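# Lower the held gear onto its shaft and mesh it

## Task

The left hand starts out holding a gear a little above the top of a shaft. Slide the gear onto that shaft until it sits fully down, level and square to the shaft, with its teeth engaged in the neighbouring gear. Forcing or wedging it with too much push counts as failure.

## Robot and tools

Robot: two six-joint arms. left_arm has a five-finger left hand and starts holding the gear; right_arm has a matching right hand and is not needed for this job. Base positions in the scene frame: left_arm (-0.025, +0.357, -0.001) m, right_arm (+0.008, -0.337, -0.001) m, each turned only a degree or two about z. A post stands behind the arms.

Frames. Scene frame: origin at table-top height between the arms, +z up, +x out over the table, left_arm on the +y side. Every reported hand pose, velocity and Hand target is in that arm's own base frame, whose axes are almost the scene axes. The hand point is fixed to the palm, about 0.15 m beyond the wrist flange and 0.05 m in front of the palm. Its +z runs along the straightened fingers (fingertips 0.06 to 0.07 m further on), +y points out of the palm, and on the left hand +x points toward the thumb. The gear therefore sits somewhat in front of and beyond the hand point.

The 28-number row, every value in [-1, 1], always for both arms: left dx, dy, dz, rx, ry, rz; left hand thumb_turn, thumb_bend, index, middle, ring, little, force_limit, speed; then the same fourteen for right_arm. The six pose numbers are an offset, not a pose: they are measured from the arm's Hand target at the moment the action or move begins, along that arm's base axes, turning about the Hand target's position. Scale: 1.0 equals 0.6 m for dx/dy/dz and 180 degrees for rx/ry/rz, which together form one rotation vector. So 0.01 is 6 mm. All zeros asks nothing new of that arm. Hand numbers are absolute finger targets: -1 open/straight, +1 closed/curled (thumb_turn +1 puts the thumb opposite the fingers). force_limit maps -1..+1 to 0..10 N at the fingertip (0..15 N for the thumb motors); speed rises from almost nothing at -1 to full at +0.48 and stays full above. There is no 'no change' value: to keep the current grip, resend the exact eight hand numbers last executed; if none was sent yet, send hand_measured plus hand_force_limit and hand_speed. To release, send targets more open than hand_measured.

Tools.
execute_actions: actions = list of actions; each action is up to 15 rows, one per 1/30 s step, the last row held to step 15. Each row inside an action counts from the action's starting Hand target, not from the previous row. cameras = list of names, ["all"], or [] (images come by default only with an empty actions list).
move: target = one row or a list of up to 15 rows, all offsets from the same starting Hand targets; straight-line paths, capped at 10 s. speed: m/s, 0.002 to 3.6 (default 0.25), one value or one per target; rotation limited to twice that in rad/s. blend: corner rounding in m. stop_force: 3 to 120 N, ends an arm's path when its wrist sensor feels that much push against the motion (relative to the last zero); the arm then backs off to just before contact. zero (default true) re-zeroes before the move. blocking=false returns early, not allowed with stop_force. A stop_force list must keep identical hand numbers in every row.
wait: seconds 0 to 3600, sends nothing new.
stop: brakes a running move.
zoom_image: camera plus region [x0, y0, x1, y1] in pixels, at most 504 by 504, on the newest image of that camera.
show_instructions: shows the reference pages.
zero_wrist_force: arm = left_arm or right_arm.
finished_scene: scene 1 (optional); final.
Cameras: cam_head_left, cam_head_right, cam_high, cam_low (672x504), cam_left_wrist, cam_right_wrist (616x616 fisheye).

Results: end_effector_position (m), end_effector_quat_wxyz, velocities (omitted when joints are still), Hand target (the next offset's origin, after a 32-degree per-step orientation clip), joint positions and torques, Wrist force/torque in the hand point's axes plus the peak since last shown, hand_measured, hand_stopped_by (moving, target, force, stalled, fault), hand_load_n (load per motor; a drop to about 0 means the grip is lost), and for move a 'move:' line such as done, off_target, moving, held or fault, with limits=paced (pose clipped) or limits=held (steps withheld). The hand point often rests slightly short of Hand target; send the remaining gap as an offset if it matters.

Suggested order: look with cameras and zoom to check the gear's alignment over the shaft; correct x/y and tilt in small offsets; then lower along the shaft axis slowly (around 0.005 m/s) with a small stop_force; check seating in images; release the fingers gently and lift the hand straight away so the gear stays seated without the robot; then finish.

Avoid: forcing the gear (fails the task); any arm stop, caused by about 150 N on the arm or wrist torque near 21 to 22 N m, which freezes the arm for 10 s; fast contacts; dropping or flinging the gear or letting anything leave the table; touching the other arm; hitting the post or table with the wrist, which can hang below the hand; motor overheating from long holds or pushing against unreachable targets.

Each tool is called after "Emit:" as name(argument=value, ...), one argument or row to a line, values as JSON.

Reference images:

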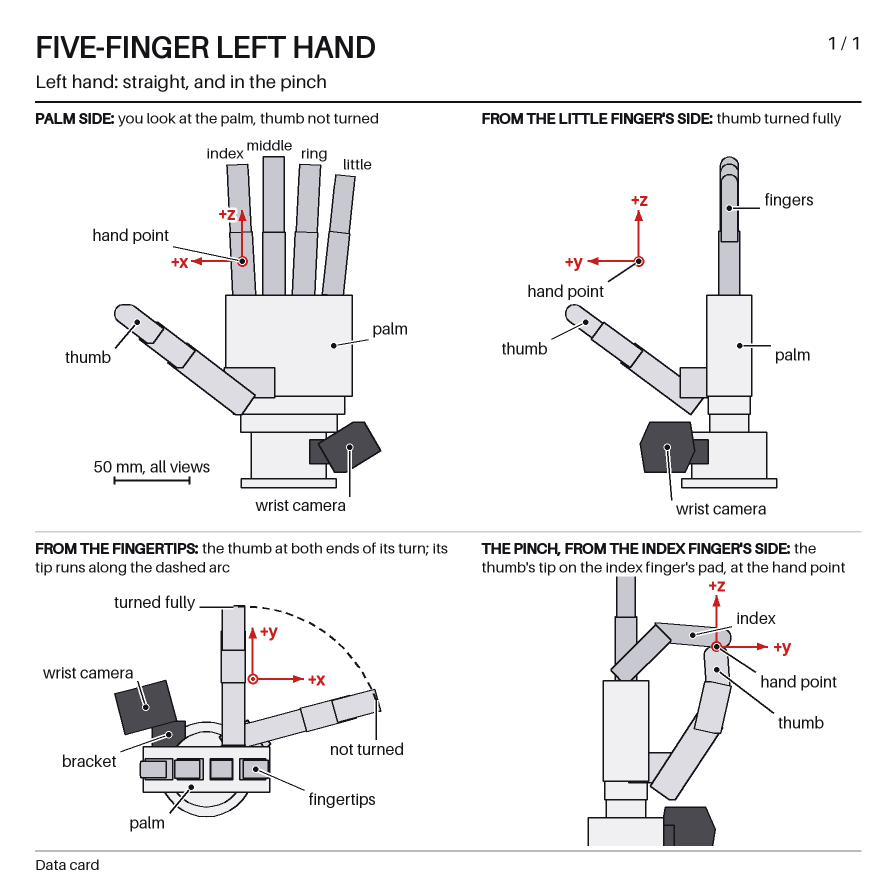

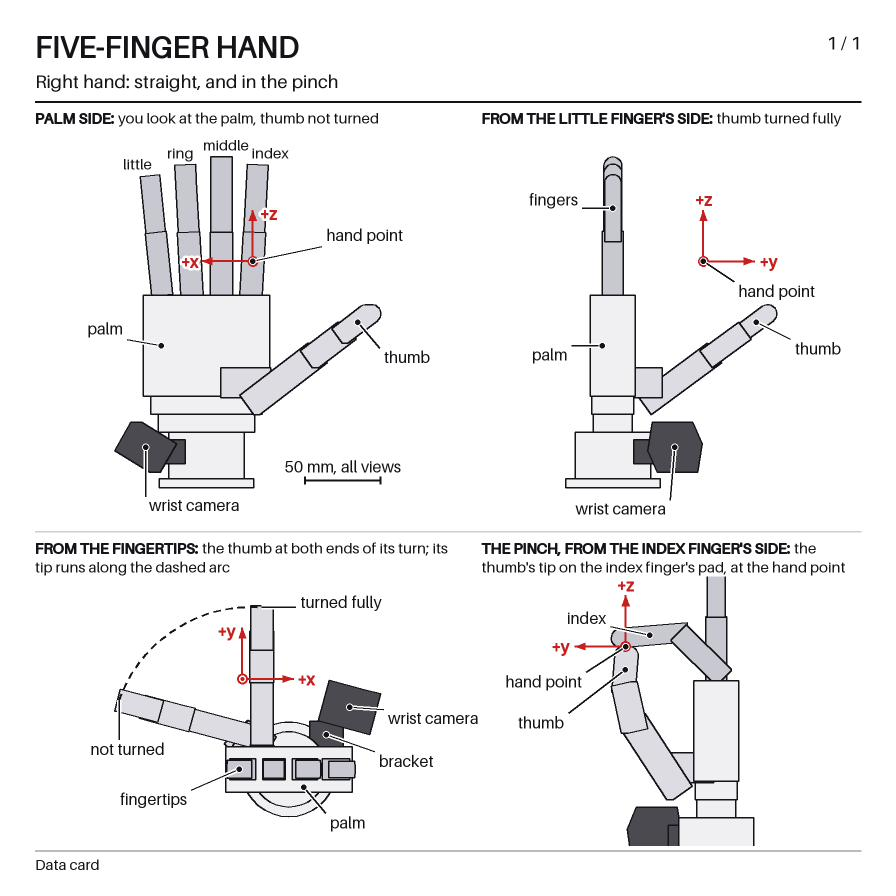

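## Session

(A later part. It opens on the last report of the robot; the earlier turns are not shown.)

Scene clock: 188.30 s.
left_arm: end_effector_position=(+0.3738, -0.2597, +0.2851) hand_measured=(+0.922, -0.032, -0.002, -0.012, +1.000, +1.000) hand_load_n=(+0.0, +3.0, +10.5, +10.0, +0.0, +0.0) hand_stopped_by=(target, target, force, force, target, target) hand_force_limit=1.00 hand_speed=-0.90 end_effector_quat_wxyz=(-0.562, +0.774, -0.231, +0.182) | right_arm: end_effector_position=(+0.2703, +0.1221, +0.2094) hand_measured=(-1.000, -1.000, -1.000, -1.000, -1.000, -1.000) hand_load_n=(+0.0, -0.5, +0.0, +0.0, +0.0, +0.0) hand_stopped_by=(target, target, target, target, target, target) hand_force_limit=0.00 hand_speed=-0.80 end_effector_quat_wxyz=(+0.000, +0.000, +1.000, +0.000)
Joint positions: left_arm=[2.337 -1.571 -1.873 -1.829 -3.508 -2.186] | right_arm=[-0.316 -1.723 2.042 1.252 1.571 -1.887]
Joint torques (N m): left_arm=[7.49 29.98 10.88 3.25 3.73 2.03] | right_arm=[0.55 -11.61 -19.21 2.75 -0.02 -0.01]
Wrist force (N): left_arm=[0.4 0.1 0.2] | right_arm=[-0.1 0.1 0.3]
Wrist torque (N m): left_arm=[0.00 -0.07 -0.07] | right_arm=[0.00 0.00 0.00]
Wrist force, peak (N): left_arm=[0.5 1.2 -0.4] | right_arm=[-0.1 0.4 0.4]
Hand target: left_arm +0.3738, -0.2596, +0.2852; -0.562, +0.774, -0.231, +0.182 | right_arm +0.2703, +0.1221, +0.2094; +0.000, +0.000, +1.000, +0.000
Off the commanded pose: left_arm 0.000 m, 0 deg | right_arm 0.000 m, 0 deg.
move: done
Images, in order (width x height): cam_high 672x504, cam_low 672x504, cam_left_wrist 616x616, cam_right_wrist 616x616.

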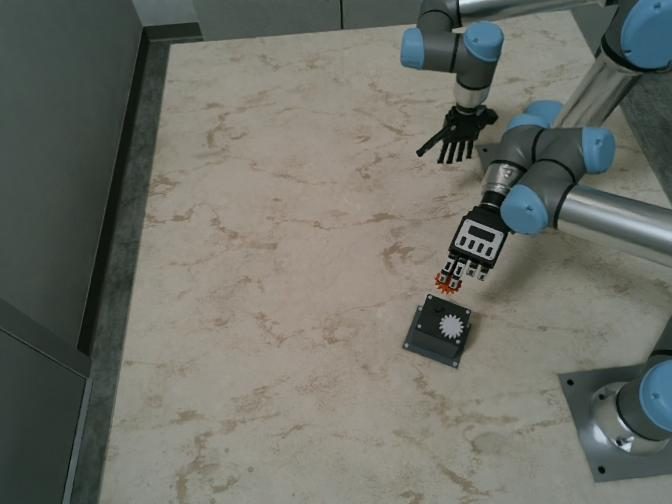

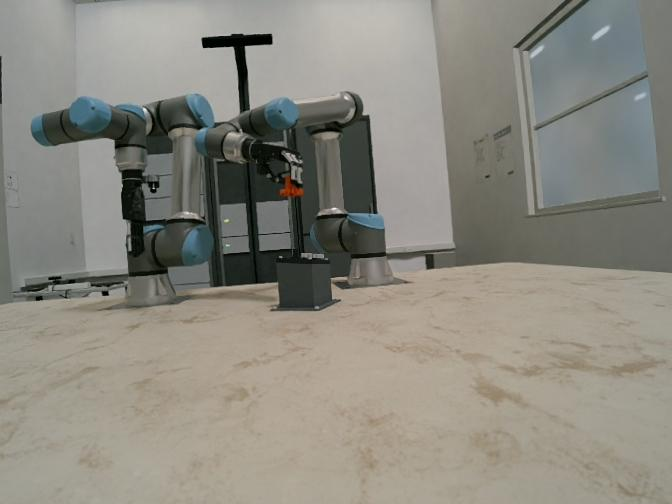

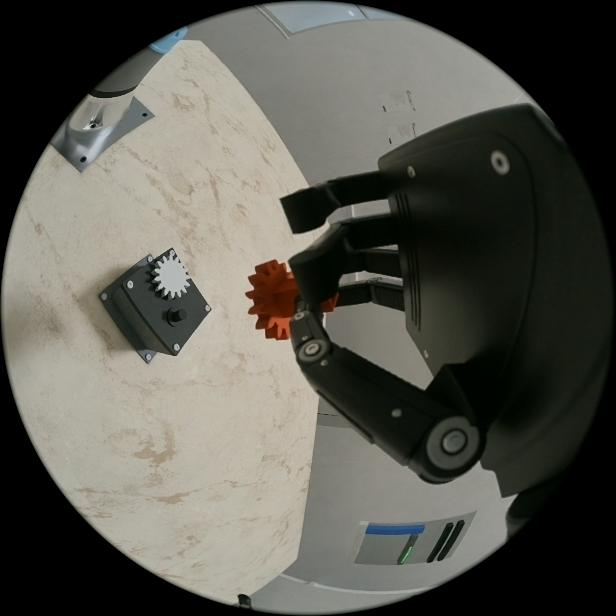

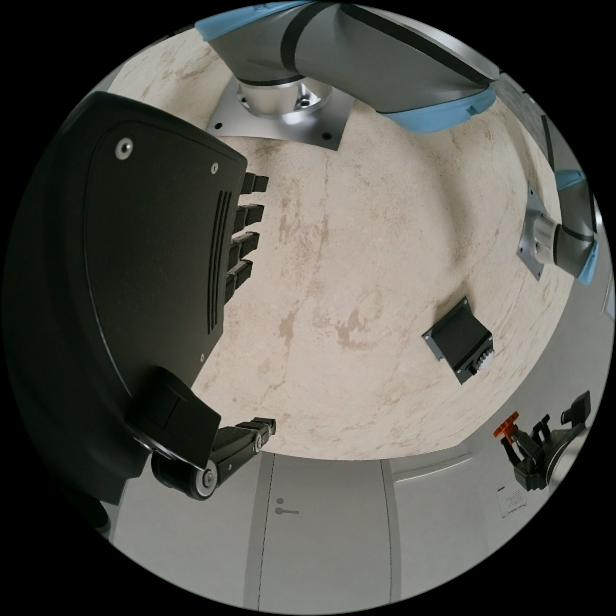

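Emit:
move(
  target=[
    [0,0,-0.13333,0,0,0,0.922,-0.032,-0.002,-0.012,1,1,1,-0.9,0.27,0.08,0,0.1,0.02,0.06,-1,-1,-1,-1,-1,-1,0,-0.8],
    [0,0,-0.13333,0,0,0,0.922,-0.032,-0.002,-0.012,1,1,1,-0.9,0.2858,0.3185,-0.1473,0.2186,0.0485,0.1332,-1,-1,-1,-1,-1,-1,0,-0.8],
  ],
  speed=0.2,
  blend=0.03,
  cameras=["all"],
)

Scene clock: 379.30 s.
left_arm: end_effector_position=(+0.3738, -0.2596, +0.2052) hand_measured=(+0.922, -0.032, -0.002, -0.012, +1.000, +1.000) hand_load_n=(+0.0, +3.0, +10.5, +9.5, +0.0, +0.0) hand_stopped_by=(target, target, force, force, target, target) hand_force_limit=1.00 hand_speed=-0.90 end_effector_quat_wxyz=(-0.562, +0.774, -0.231, +0.182) | right_arm: end_effector_position=(+0.4417, +0.3131, +0.1211) hand_measured=(-1.000, -1.000, -1.000, -1.000, -1.000, -1.000) hand_load_n=(+0.0, +0.0, +0.0, +0.0, +0.0, +0.0) hand_stopped_by=(target, target, target, target, target, target) hand_force_limit=0.00 hand_speed=-0.80 end_effector_quat_wxyz=(-0.074, -0.203, +0.917, +0.334)
Joint positions: left_arm=[2.338 -1.652 -2.011 -1.61 -3.508 -2.185] | right_arm=[-0.042 -0.848 1.516 1.271 0.964 -2.165]
Joint torques (N m): left_arm=[6.45 14.68 9.72 3.4 3.71 2.09] | right_arm=[5.56 -32.19 -22.83 4.74 -2.57 -2.02]
Wrist force (N): left_arm=[0.1 -0.1 0.2] | right_arm=[-0.2 -0.1 0.3]
Wrist torque (N m): left_arm=[-0.04 0.00 -0.07] | right_arm=[-0.08 0.02 -0.01]
Wrist force, peak (N): left_arm=[0.8 0.0 0.3] | right_arm=[1.1 0.1 0.4]
Hand target: left_arm +0.3738, -0.2596, +0.2052; -0.562, +0.774, -0.231, +0.182 | right_arm +0.4418, +0.3132, +0.1210; -0.074, -0.203, +0.917, +0.334
Off the commanded pose: left_arm 0.000 m, 0 deg | right_arm 0.000 m, 0 deg.
move: done

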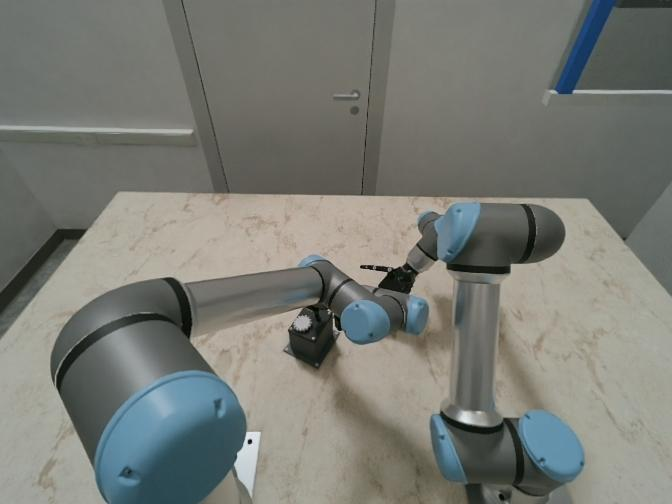

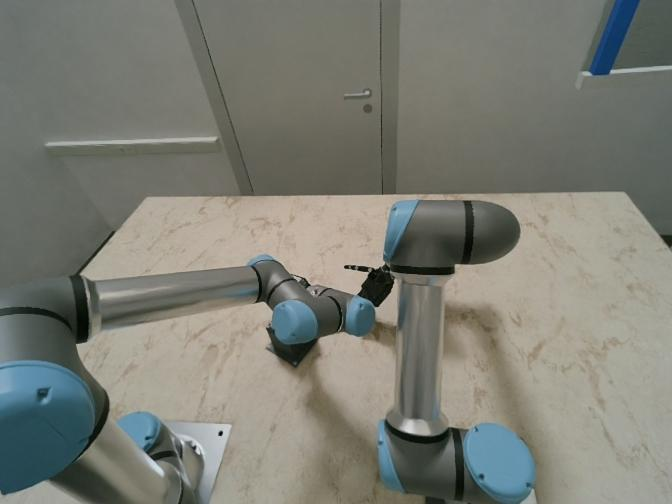

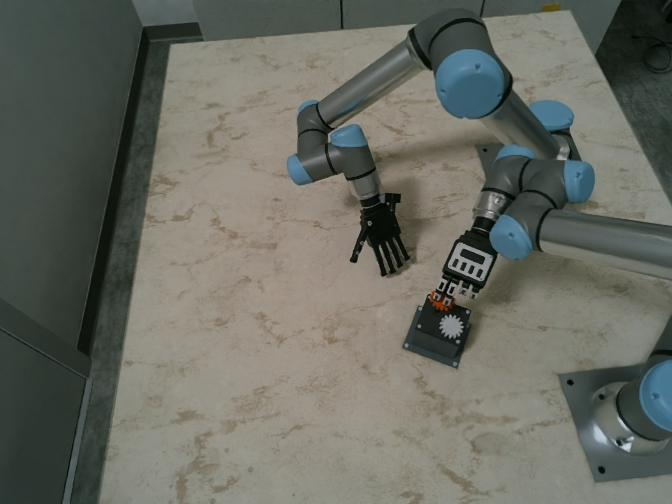

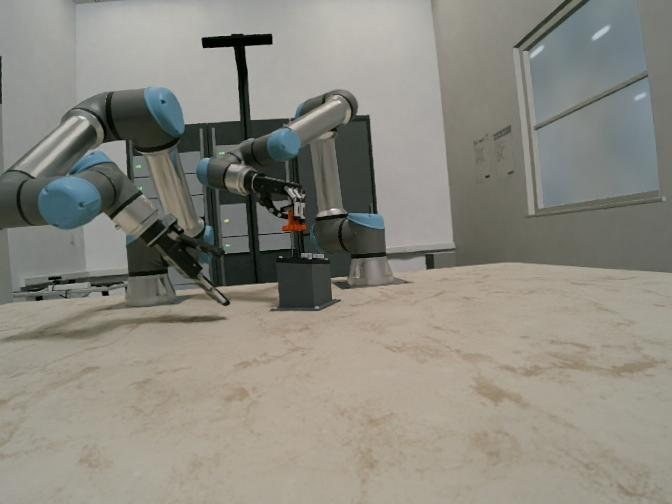

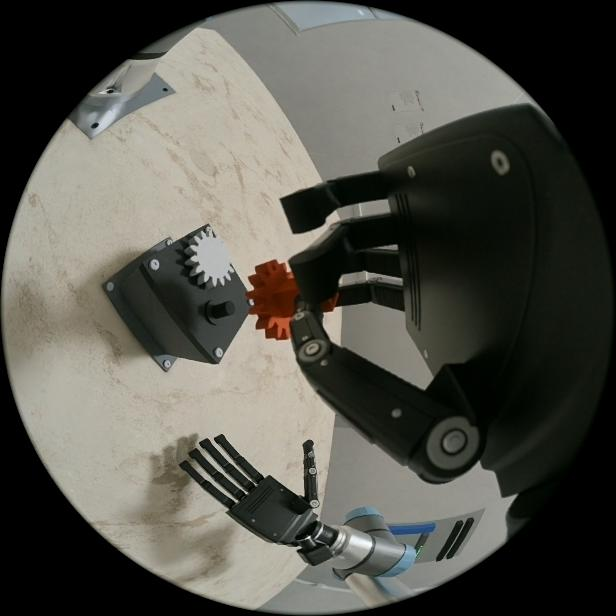

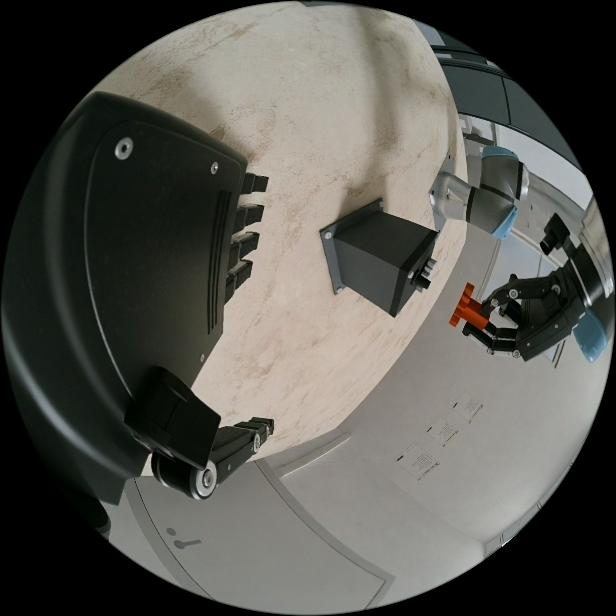

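Excellent view.

Emit:
zoom_image(
  camera="cam_right_wrist",
  region=[390, 200, 530, 340],
)

Emit:
zoom_image(
  camera="cam_right_wrist",
  region=[300, 190, 450, 340],
)

Scaled by 3.600 from the camera's image (finer frame: 880x880).

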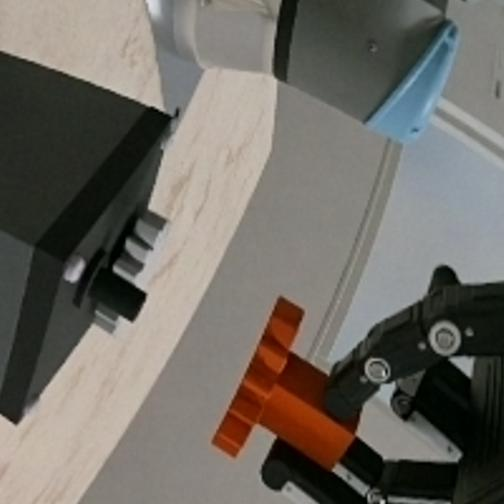

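Scaled by 3.360 from the camera's image (finer frame: 880x880).

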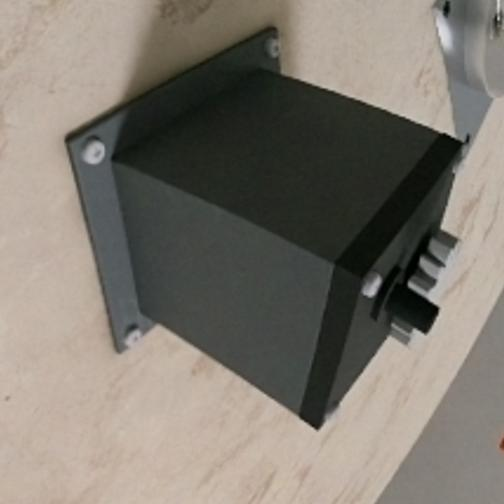

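Emit:
zoom_image(
  camera="cam_right_wrist",
  region=[440, 275, 500, 335],
)

Emit:
zoom_image(
  camera="cam_right_wrist",
  region=[385, 225, 445, 285],
)

Emit:
zoom_image(
  camera="cam_right_wrist",
  region=[380, 225, 450, 325],
)

Scaled by 8.400 from the camera's image (finer frame: 880x880).

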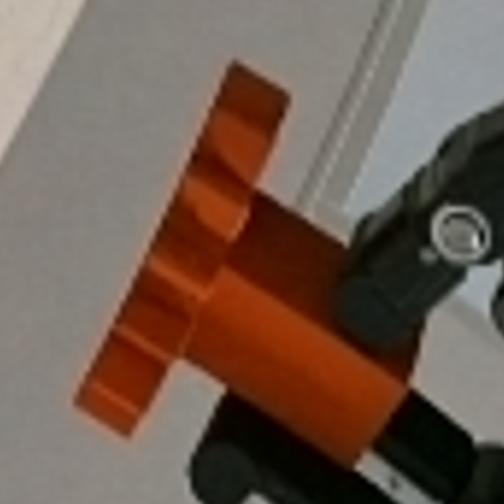

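Scaled by 8.400 from the camera's image (finer frame: 880x880).

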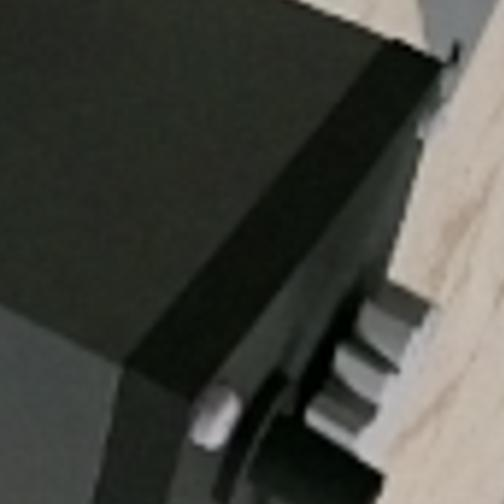

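Scaled by 5.040 from the camera's image (finer frame: 880x880).

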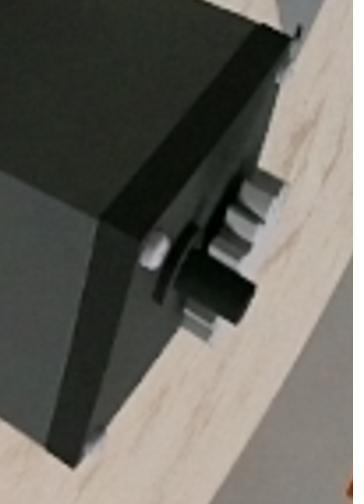

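Emit:
zoom_image(
  camera="cam_low",
  region=[275, 205, 315, 245],
)

Emit:
zoom_image(
  camera="cam_high",
  region=[425, 280, 465, 320],
)

Scaled by 12.600 from the camera's image (finer frame: 960x720).

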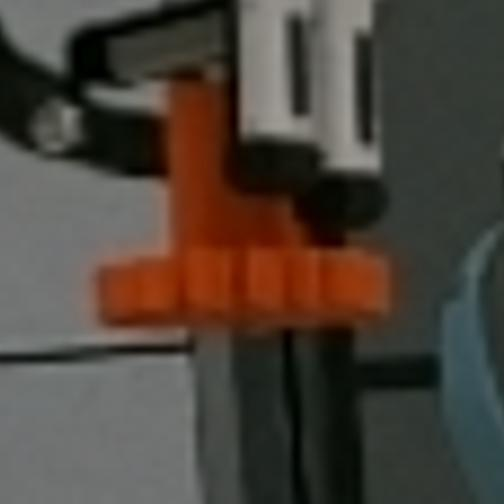

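Scaled by 12.600 from the camera's image (finer frame: 960x720).

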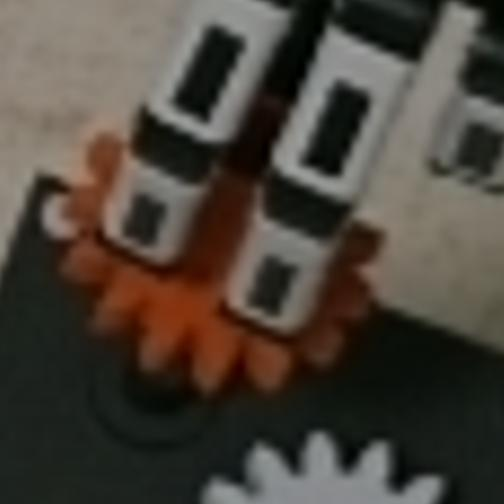

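Emit:
move(
  target=[0.0022,0.0024,-0.0417,-0.0210,0.01273,0,0.922,-0.032,-0.002,-0.012,1,1,1,-0.9,0,0,0,0,0,0,-1,-1,-1,-1,-1,-1,0,-0.8],
  speed=0.05,
  cameras=["cam_high","cam_low","cam_left_wrist","cam_right_wrist"],
)

Emit:
zoom_image(
  camera="cam_low",
  region=[275, 215, 325, 265],
)

Emit:
zoom_image(
  camera="cam_high",
  region=[420, 280, 470, 330],
)

Emit:
zoom_image(
  camera="cam_right_wrist",
  region=[400, 235, 480, 315],
)

Emit:
zoom_image(
  camera="cam_left_wrist",
  region=[180, 210, 310, 340],
)

Scene clock: 475.20 s.
left_arm: end_effector_position=(+0.3751, -0.2582, +0.1802) hand_measured=(+0.922, -0.032, -0.002, -0.012, +1.000, +1.000) hand_load_n=(+0.0, +3.0, +11.0, +10.0, +0.0, +0.0) hand_stopped_by=(target, target, force, force, target, target) hand_force_limit=1.00 hand_speed=-0.90 end_effector_quat_wxyz=(-0.531, +0.795, -0.236, +0.174) | right_arm: end_effector_position=(+0.4418, +0.3132, +0.1210) hand_measured=(-1.000, -1.000, -1.000, -1.000, -1.000, -1.000) hand_load_n=(+0.5, -0.5, +0.0, +0.0, +0.0, +0.0) hand_stopped_by=(target, target, target, target, target, target) hand_force_limit=0.00 hand_speed=-0.80 end_effector_quat_wxyz=(-0.074, -0.203, +0.917, +0.334)
Joint positions: left_arm=[2.365 -1.653 -2.079 -1.381 -3.562 -2.032] | right_arm=[-0.041 -0.847 1.515 1.271 0.963 -2.165]
Joint torques (N m): left_arm=[7.34 31.45 9.3 3.97 -0.5 1.91] | right_arm=[6.27 -30.68 -23.04 4.71 -2.35 -1.96]
Wrist force (N): left_arm=[0.0 -0.2 0.0] | right_arm=[-0.1 -0.1 0.3]
Wrist torque (N m): left_arm=[-0.02 0.02 -0.10] | right_arm=[-0.07 0.01 -0.01]
Wrist force, peak (N): left_arm=[0.4 -0.2 0.6] | right_arm=[-0.2 -0.3 0.4]
Hand target: left_arm +0.3751, -0.2582, +0.1801; -0.531, +0.795, -0.236, +0.174 | right_arm +0.4418, +0.3132, +0.1210; -0.074, -0.203, +0.917, +0.334
Off the commanded pose: left_arm 0.000 m, 0 deg | right_arm 0.000 m, 0 deg.
move: done

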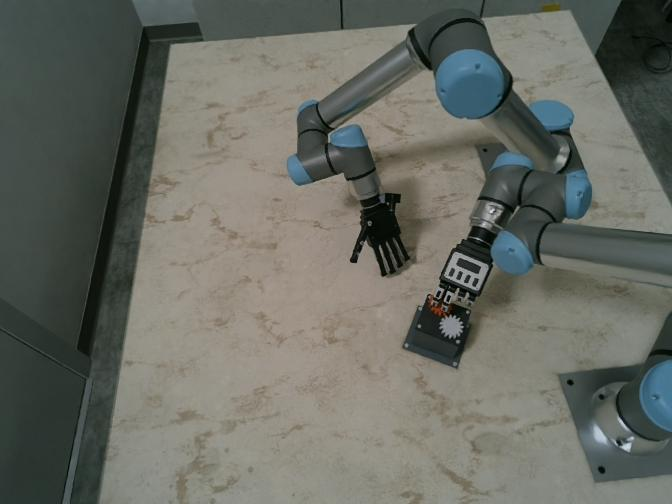

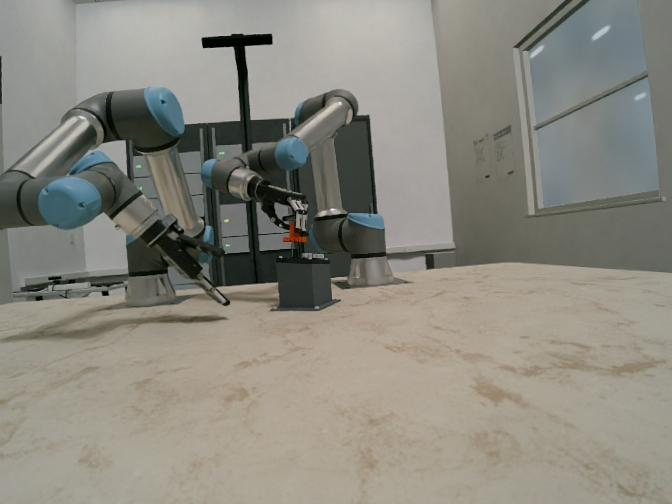

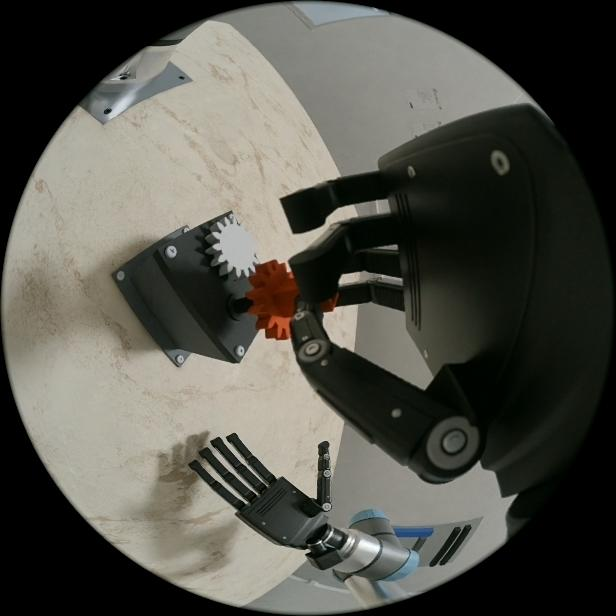

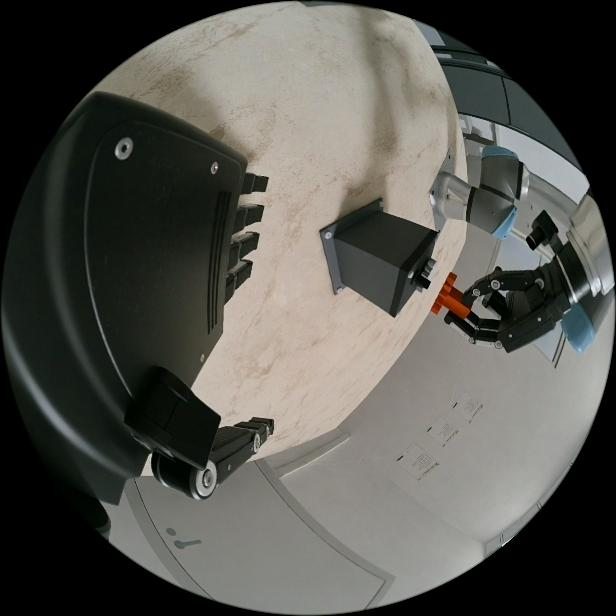

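Scaled by 10.080 from the camera's image (finer frame: 960x720).

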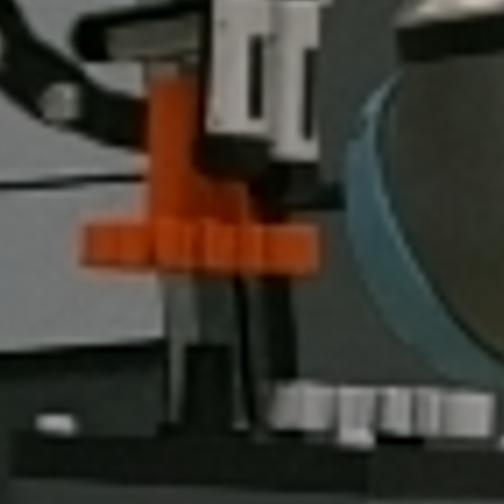

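Scaled by 10.080 from the camera's image (finer frame: 960x720).

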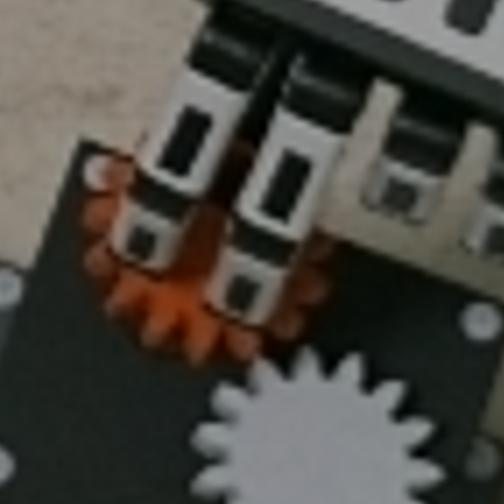

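Scaled by 6.300 from the camera's image (finer frame: 880x880).

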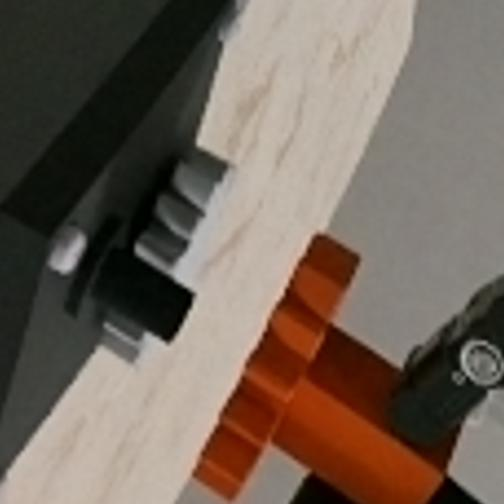

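Scaled by 3.877 from the camera's image (finer frame: 880x880).

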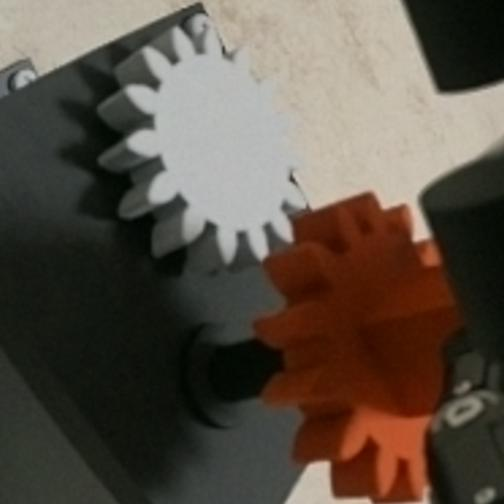

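Emit:
zoom_image(
  camera="cam_right_wrist",
  region=[405, 260, 445, 300],
)

Emit:
zoom_image(
  camera="cam_high",
  region=[425, 290, 460, 325],
)

Emit:
zoom_image(
  camera="cam_right_wrist",
  region=[425, 265, 465, 320],
)

Scaled by 12.600 from the camera's image (finer frame: 880x880).

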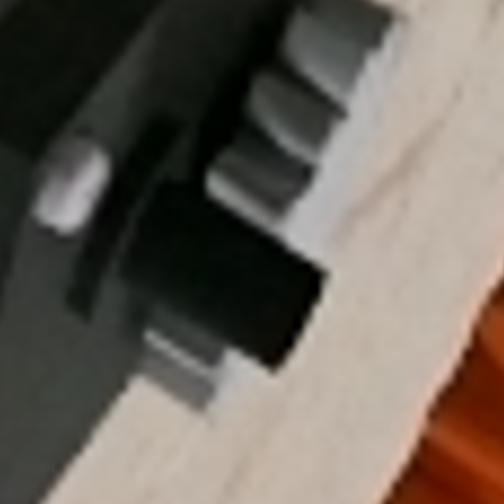

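Scaled by 14.400 from the camera's image (finer frame: 960x720).

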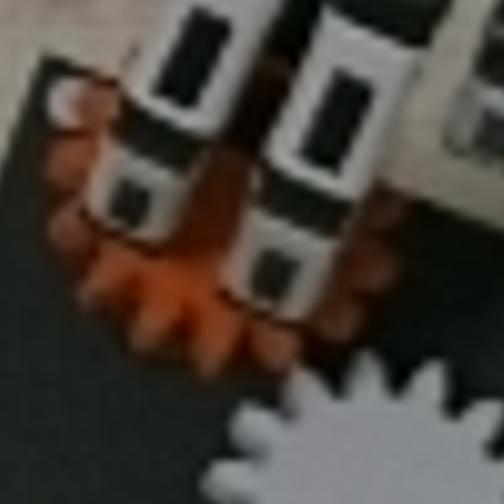

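Scaled by 9.164 from the camera's image (finer frame: 880x880).

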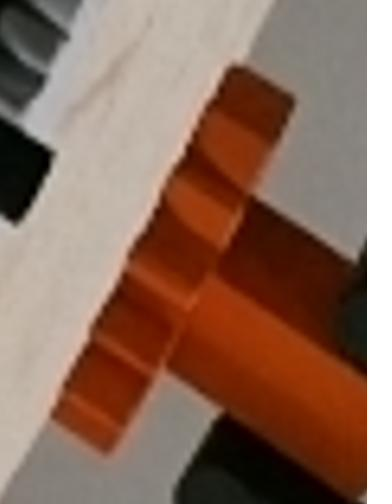

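Emit:
move(
  target=[0.00178,0.0015,-0.02167,0,0,0,0.922,-0.032,-0.002,-0.012,1,1,1,-0.9,0,0,0,0,0,0,-1,-1,-1,-1,-1,-1,0,-0.8],
  speed=0.03,
  cameras=["cam_high","cam_low","cam_left_wrist","cam_right_wrist"],
)

Emit:
zoom_image(
  camera="cam_low",
  region=[275, 225, 320, 270],
)

Emit:
zoom_image(
  camera="cam_high",
  region=[425, 290, 465, 330],
)

Emit:
zoom_image(
  camera="cam_right_wrist",
  region=[405, 255, 455, 305],
)

Emit:
zoom_image(
  camera="cam_left_wrist",
  region=[210, 220, 310, 320],
)

Scene clock: 525.60 s.
left_arm: end_effector_position=(+0.3762, -0.2573, +0.1672) hand_measured=(+0.922, -0.032, -0.002, -0.012, +1.000, +1.000) hand_load_n=(+0.0, +3.5, +10.5, +10.0, +0.0, +0.0) hand_stopped_by=(target, target, force, force, target, target) hand_force_limit=1.00 hand_speed=-0.90 end_effector_quat_wxyz=(-0.531, +0.795, -0.236, +0.174) | right_arm: end_effector_position=(+0.4418, +0.3132, +0.1210) hand_measured=(-1.000, -1.000, -1.000, -1.000, -1.000, -1.000) hand_load_n=(+0.0, +0.0, +0.0, +0.0, +0.0, +0.0) hand_stopped_by=(target, target, target, target, target, target) hand_force_limit=0.00 hand_speed=-0.80 end_effector_quat_wxyz=(-0.074, -0.203, +0.917, +0.334)
Joint positions: left_arm=[2.368 -1.672 -2.099 -1.335 -3.561 -2.025] | right_arm=[-0.041 -0.847 1.515 1.271 0.963 -2.165]
Joint torques (N m): left_arm=[7.13 14.54 8.04 3.55 3.72 2.03] | right_arm=[5.9 -30.72 -23.17 4.78 -2.29 -1.89]
Wrist force (N): left_arm=[0.4 -0.3 0.4] | right_arm=[0.0 0.0 0.3]
Wrist torque (N m): left_arm=[-0.07 -0.03 -0.06] | right_arm=[-0.07 -0.01 0.00]
Wrist force, peak (N): left_arm=[0.7 -0.7 0.0] | right_arm=[-0.1 -0.2 0.5]
Hand target: left_arm +0.3762, -0.2573, +0.1671; -0.531, +0.795, -0.236, +0.174 | right_arm +0.4418, +0.3132, +0.1210; -0.074, -0.203, +0.917, +0.334
Off the commanded pose: left_arm 0.000 m, 0 deg | right_arm 0.000 m, 0 deg.
move: done

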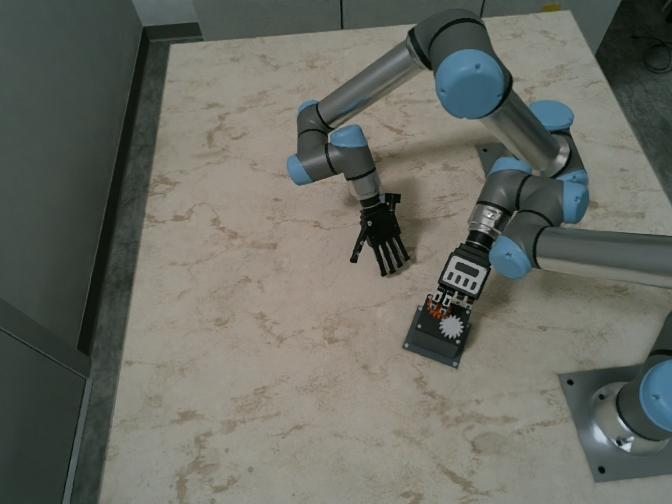

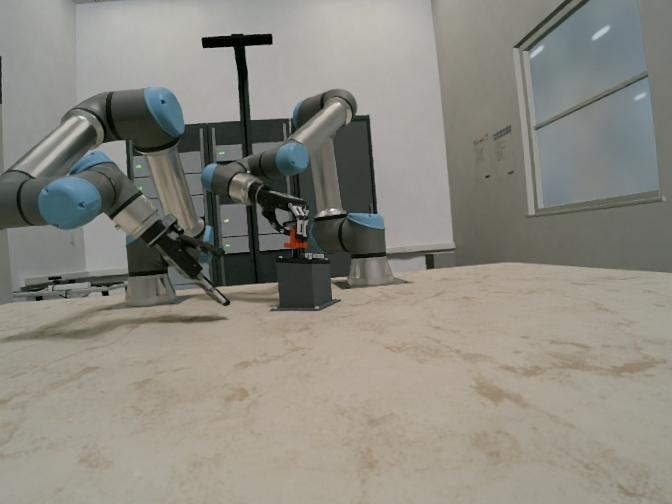

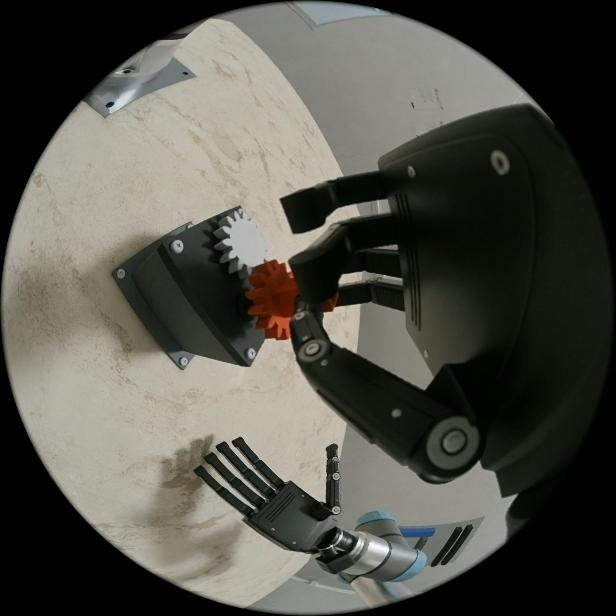

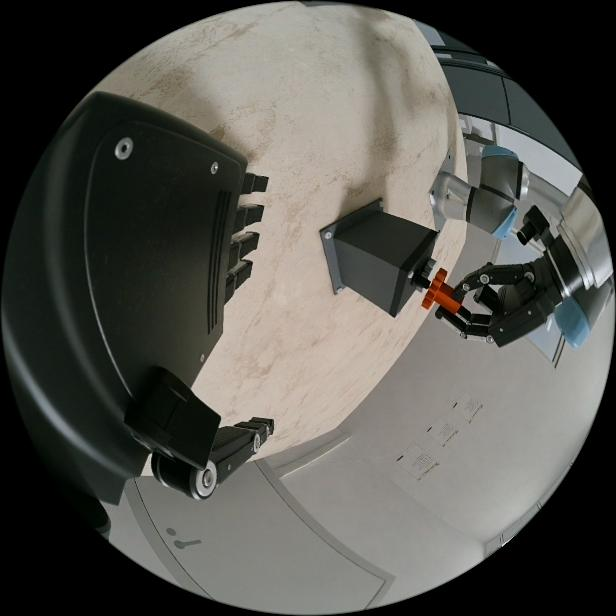

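Scaled by 11.200 from the camera's image (finer frame: 960x720).

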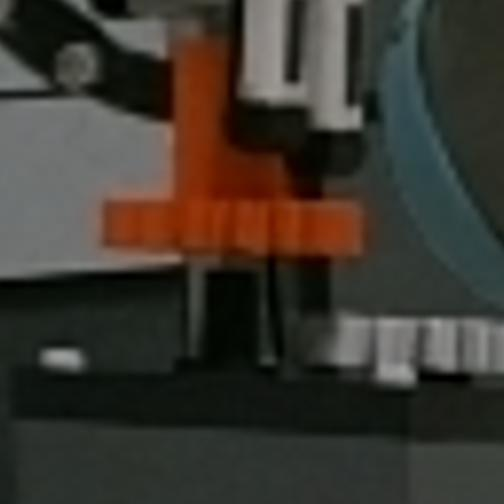

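Scaled by 12.600 from the camera's image (finer frame: 960x720).

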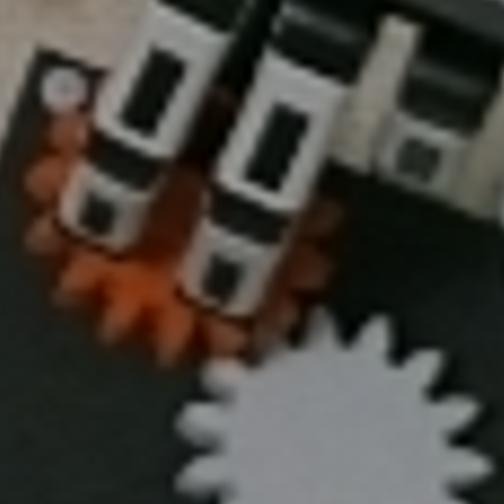

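Scaled by 10.080 from the camera's image (finer frame: 880x880).

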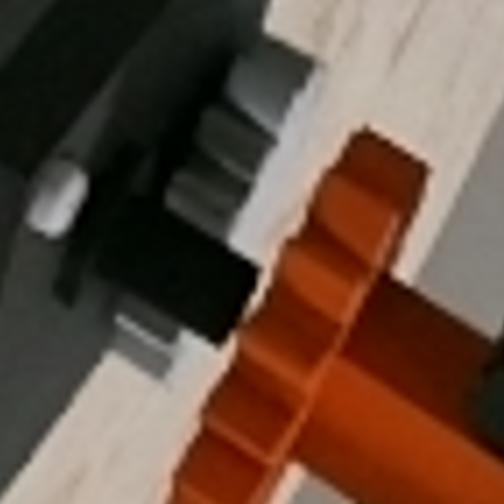

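Scaled by 5.040 from the camera's image (finer frame: 880x880).

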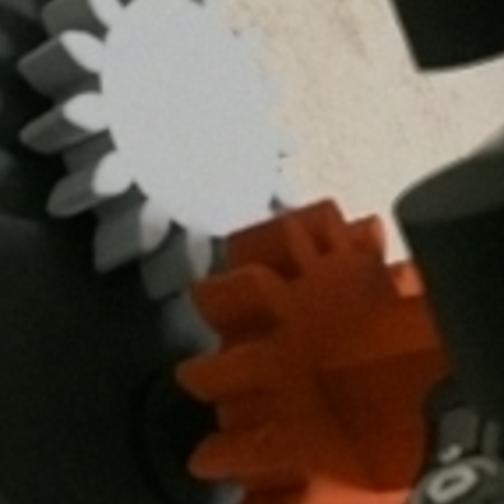

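Emit:
zoom_image(
  camera="cam_right_wrist",
  region=[415, 262, 460, 312],
)

Scaled by 10.080 from the camera's image (finer frame: 880x880).

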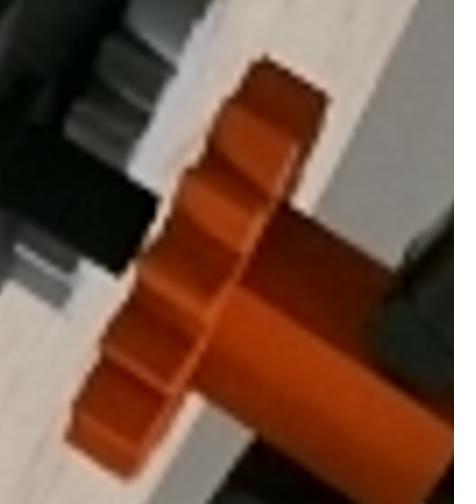

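Emit:
zoom_image(
  camera="cam_high",
  region=[432, 306, 472, 346],
)

Emit:
zoom_image(
  camera="cam_high",
  region=[422, 288, 462, 328],
)

Scaled by 12.600 from the camera's image (finer frame: 960x720).

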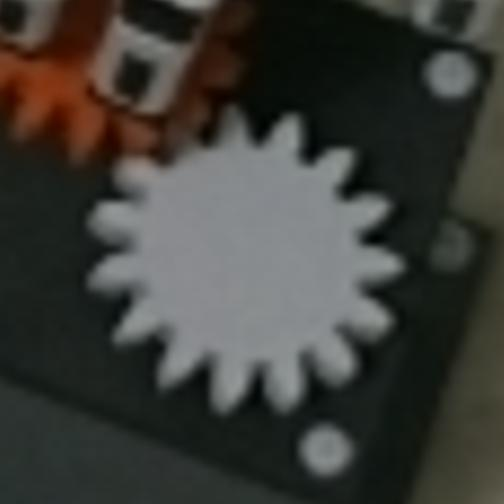

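Scaled by 12.600 from the camera's image (finer frame: 960x720).

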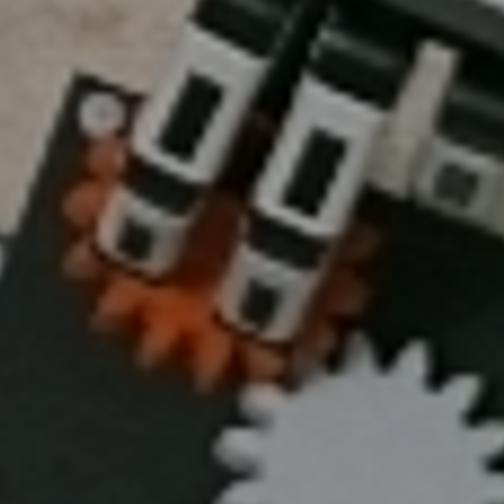

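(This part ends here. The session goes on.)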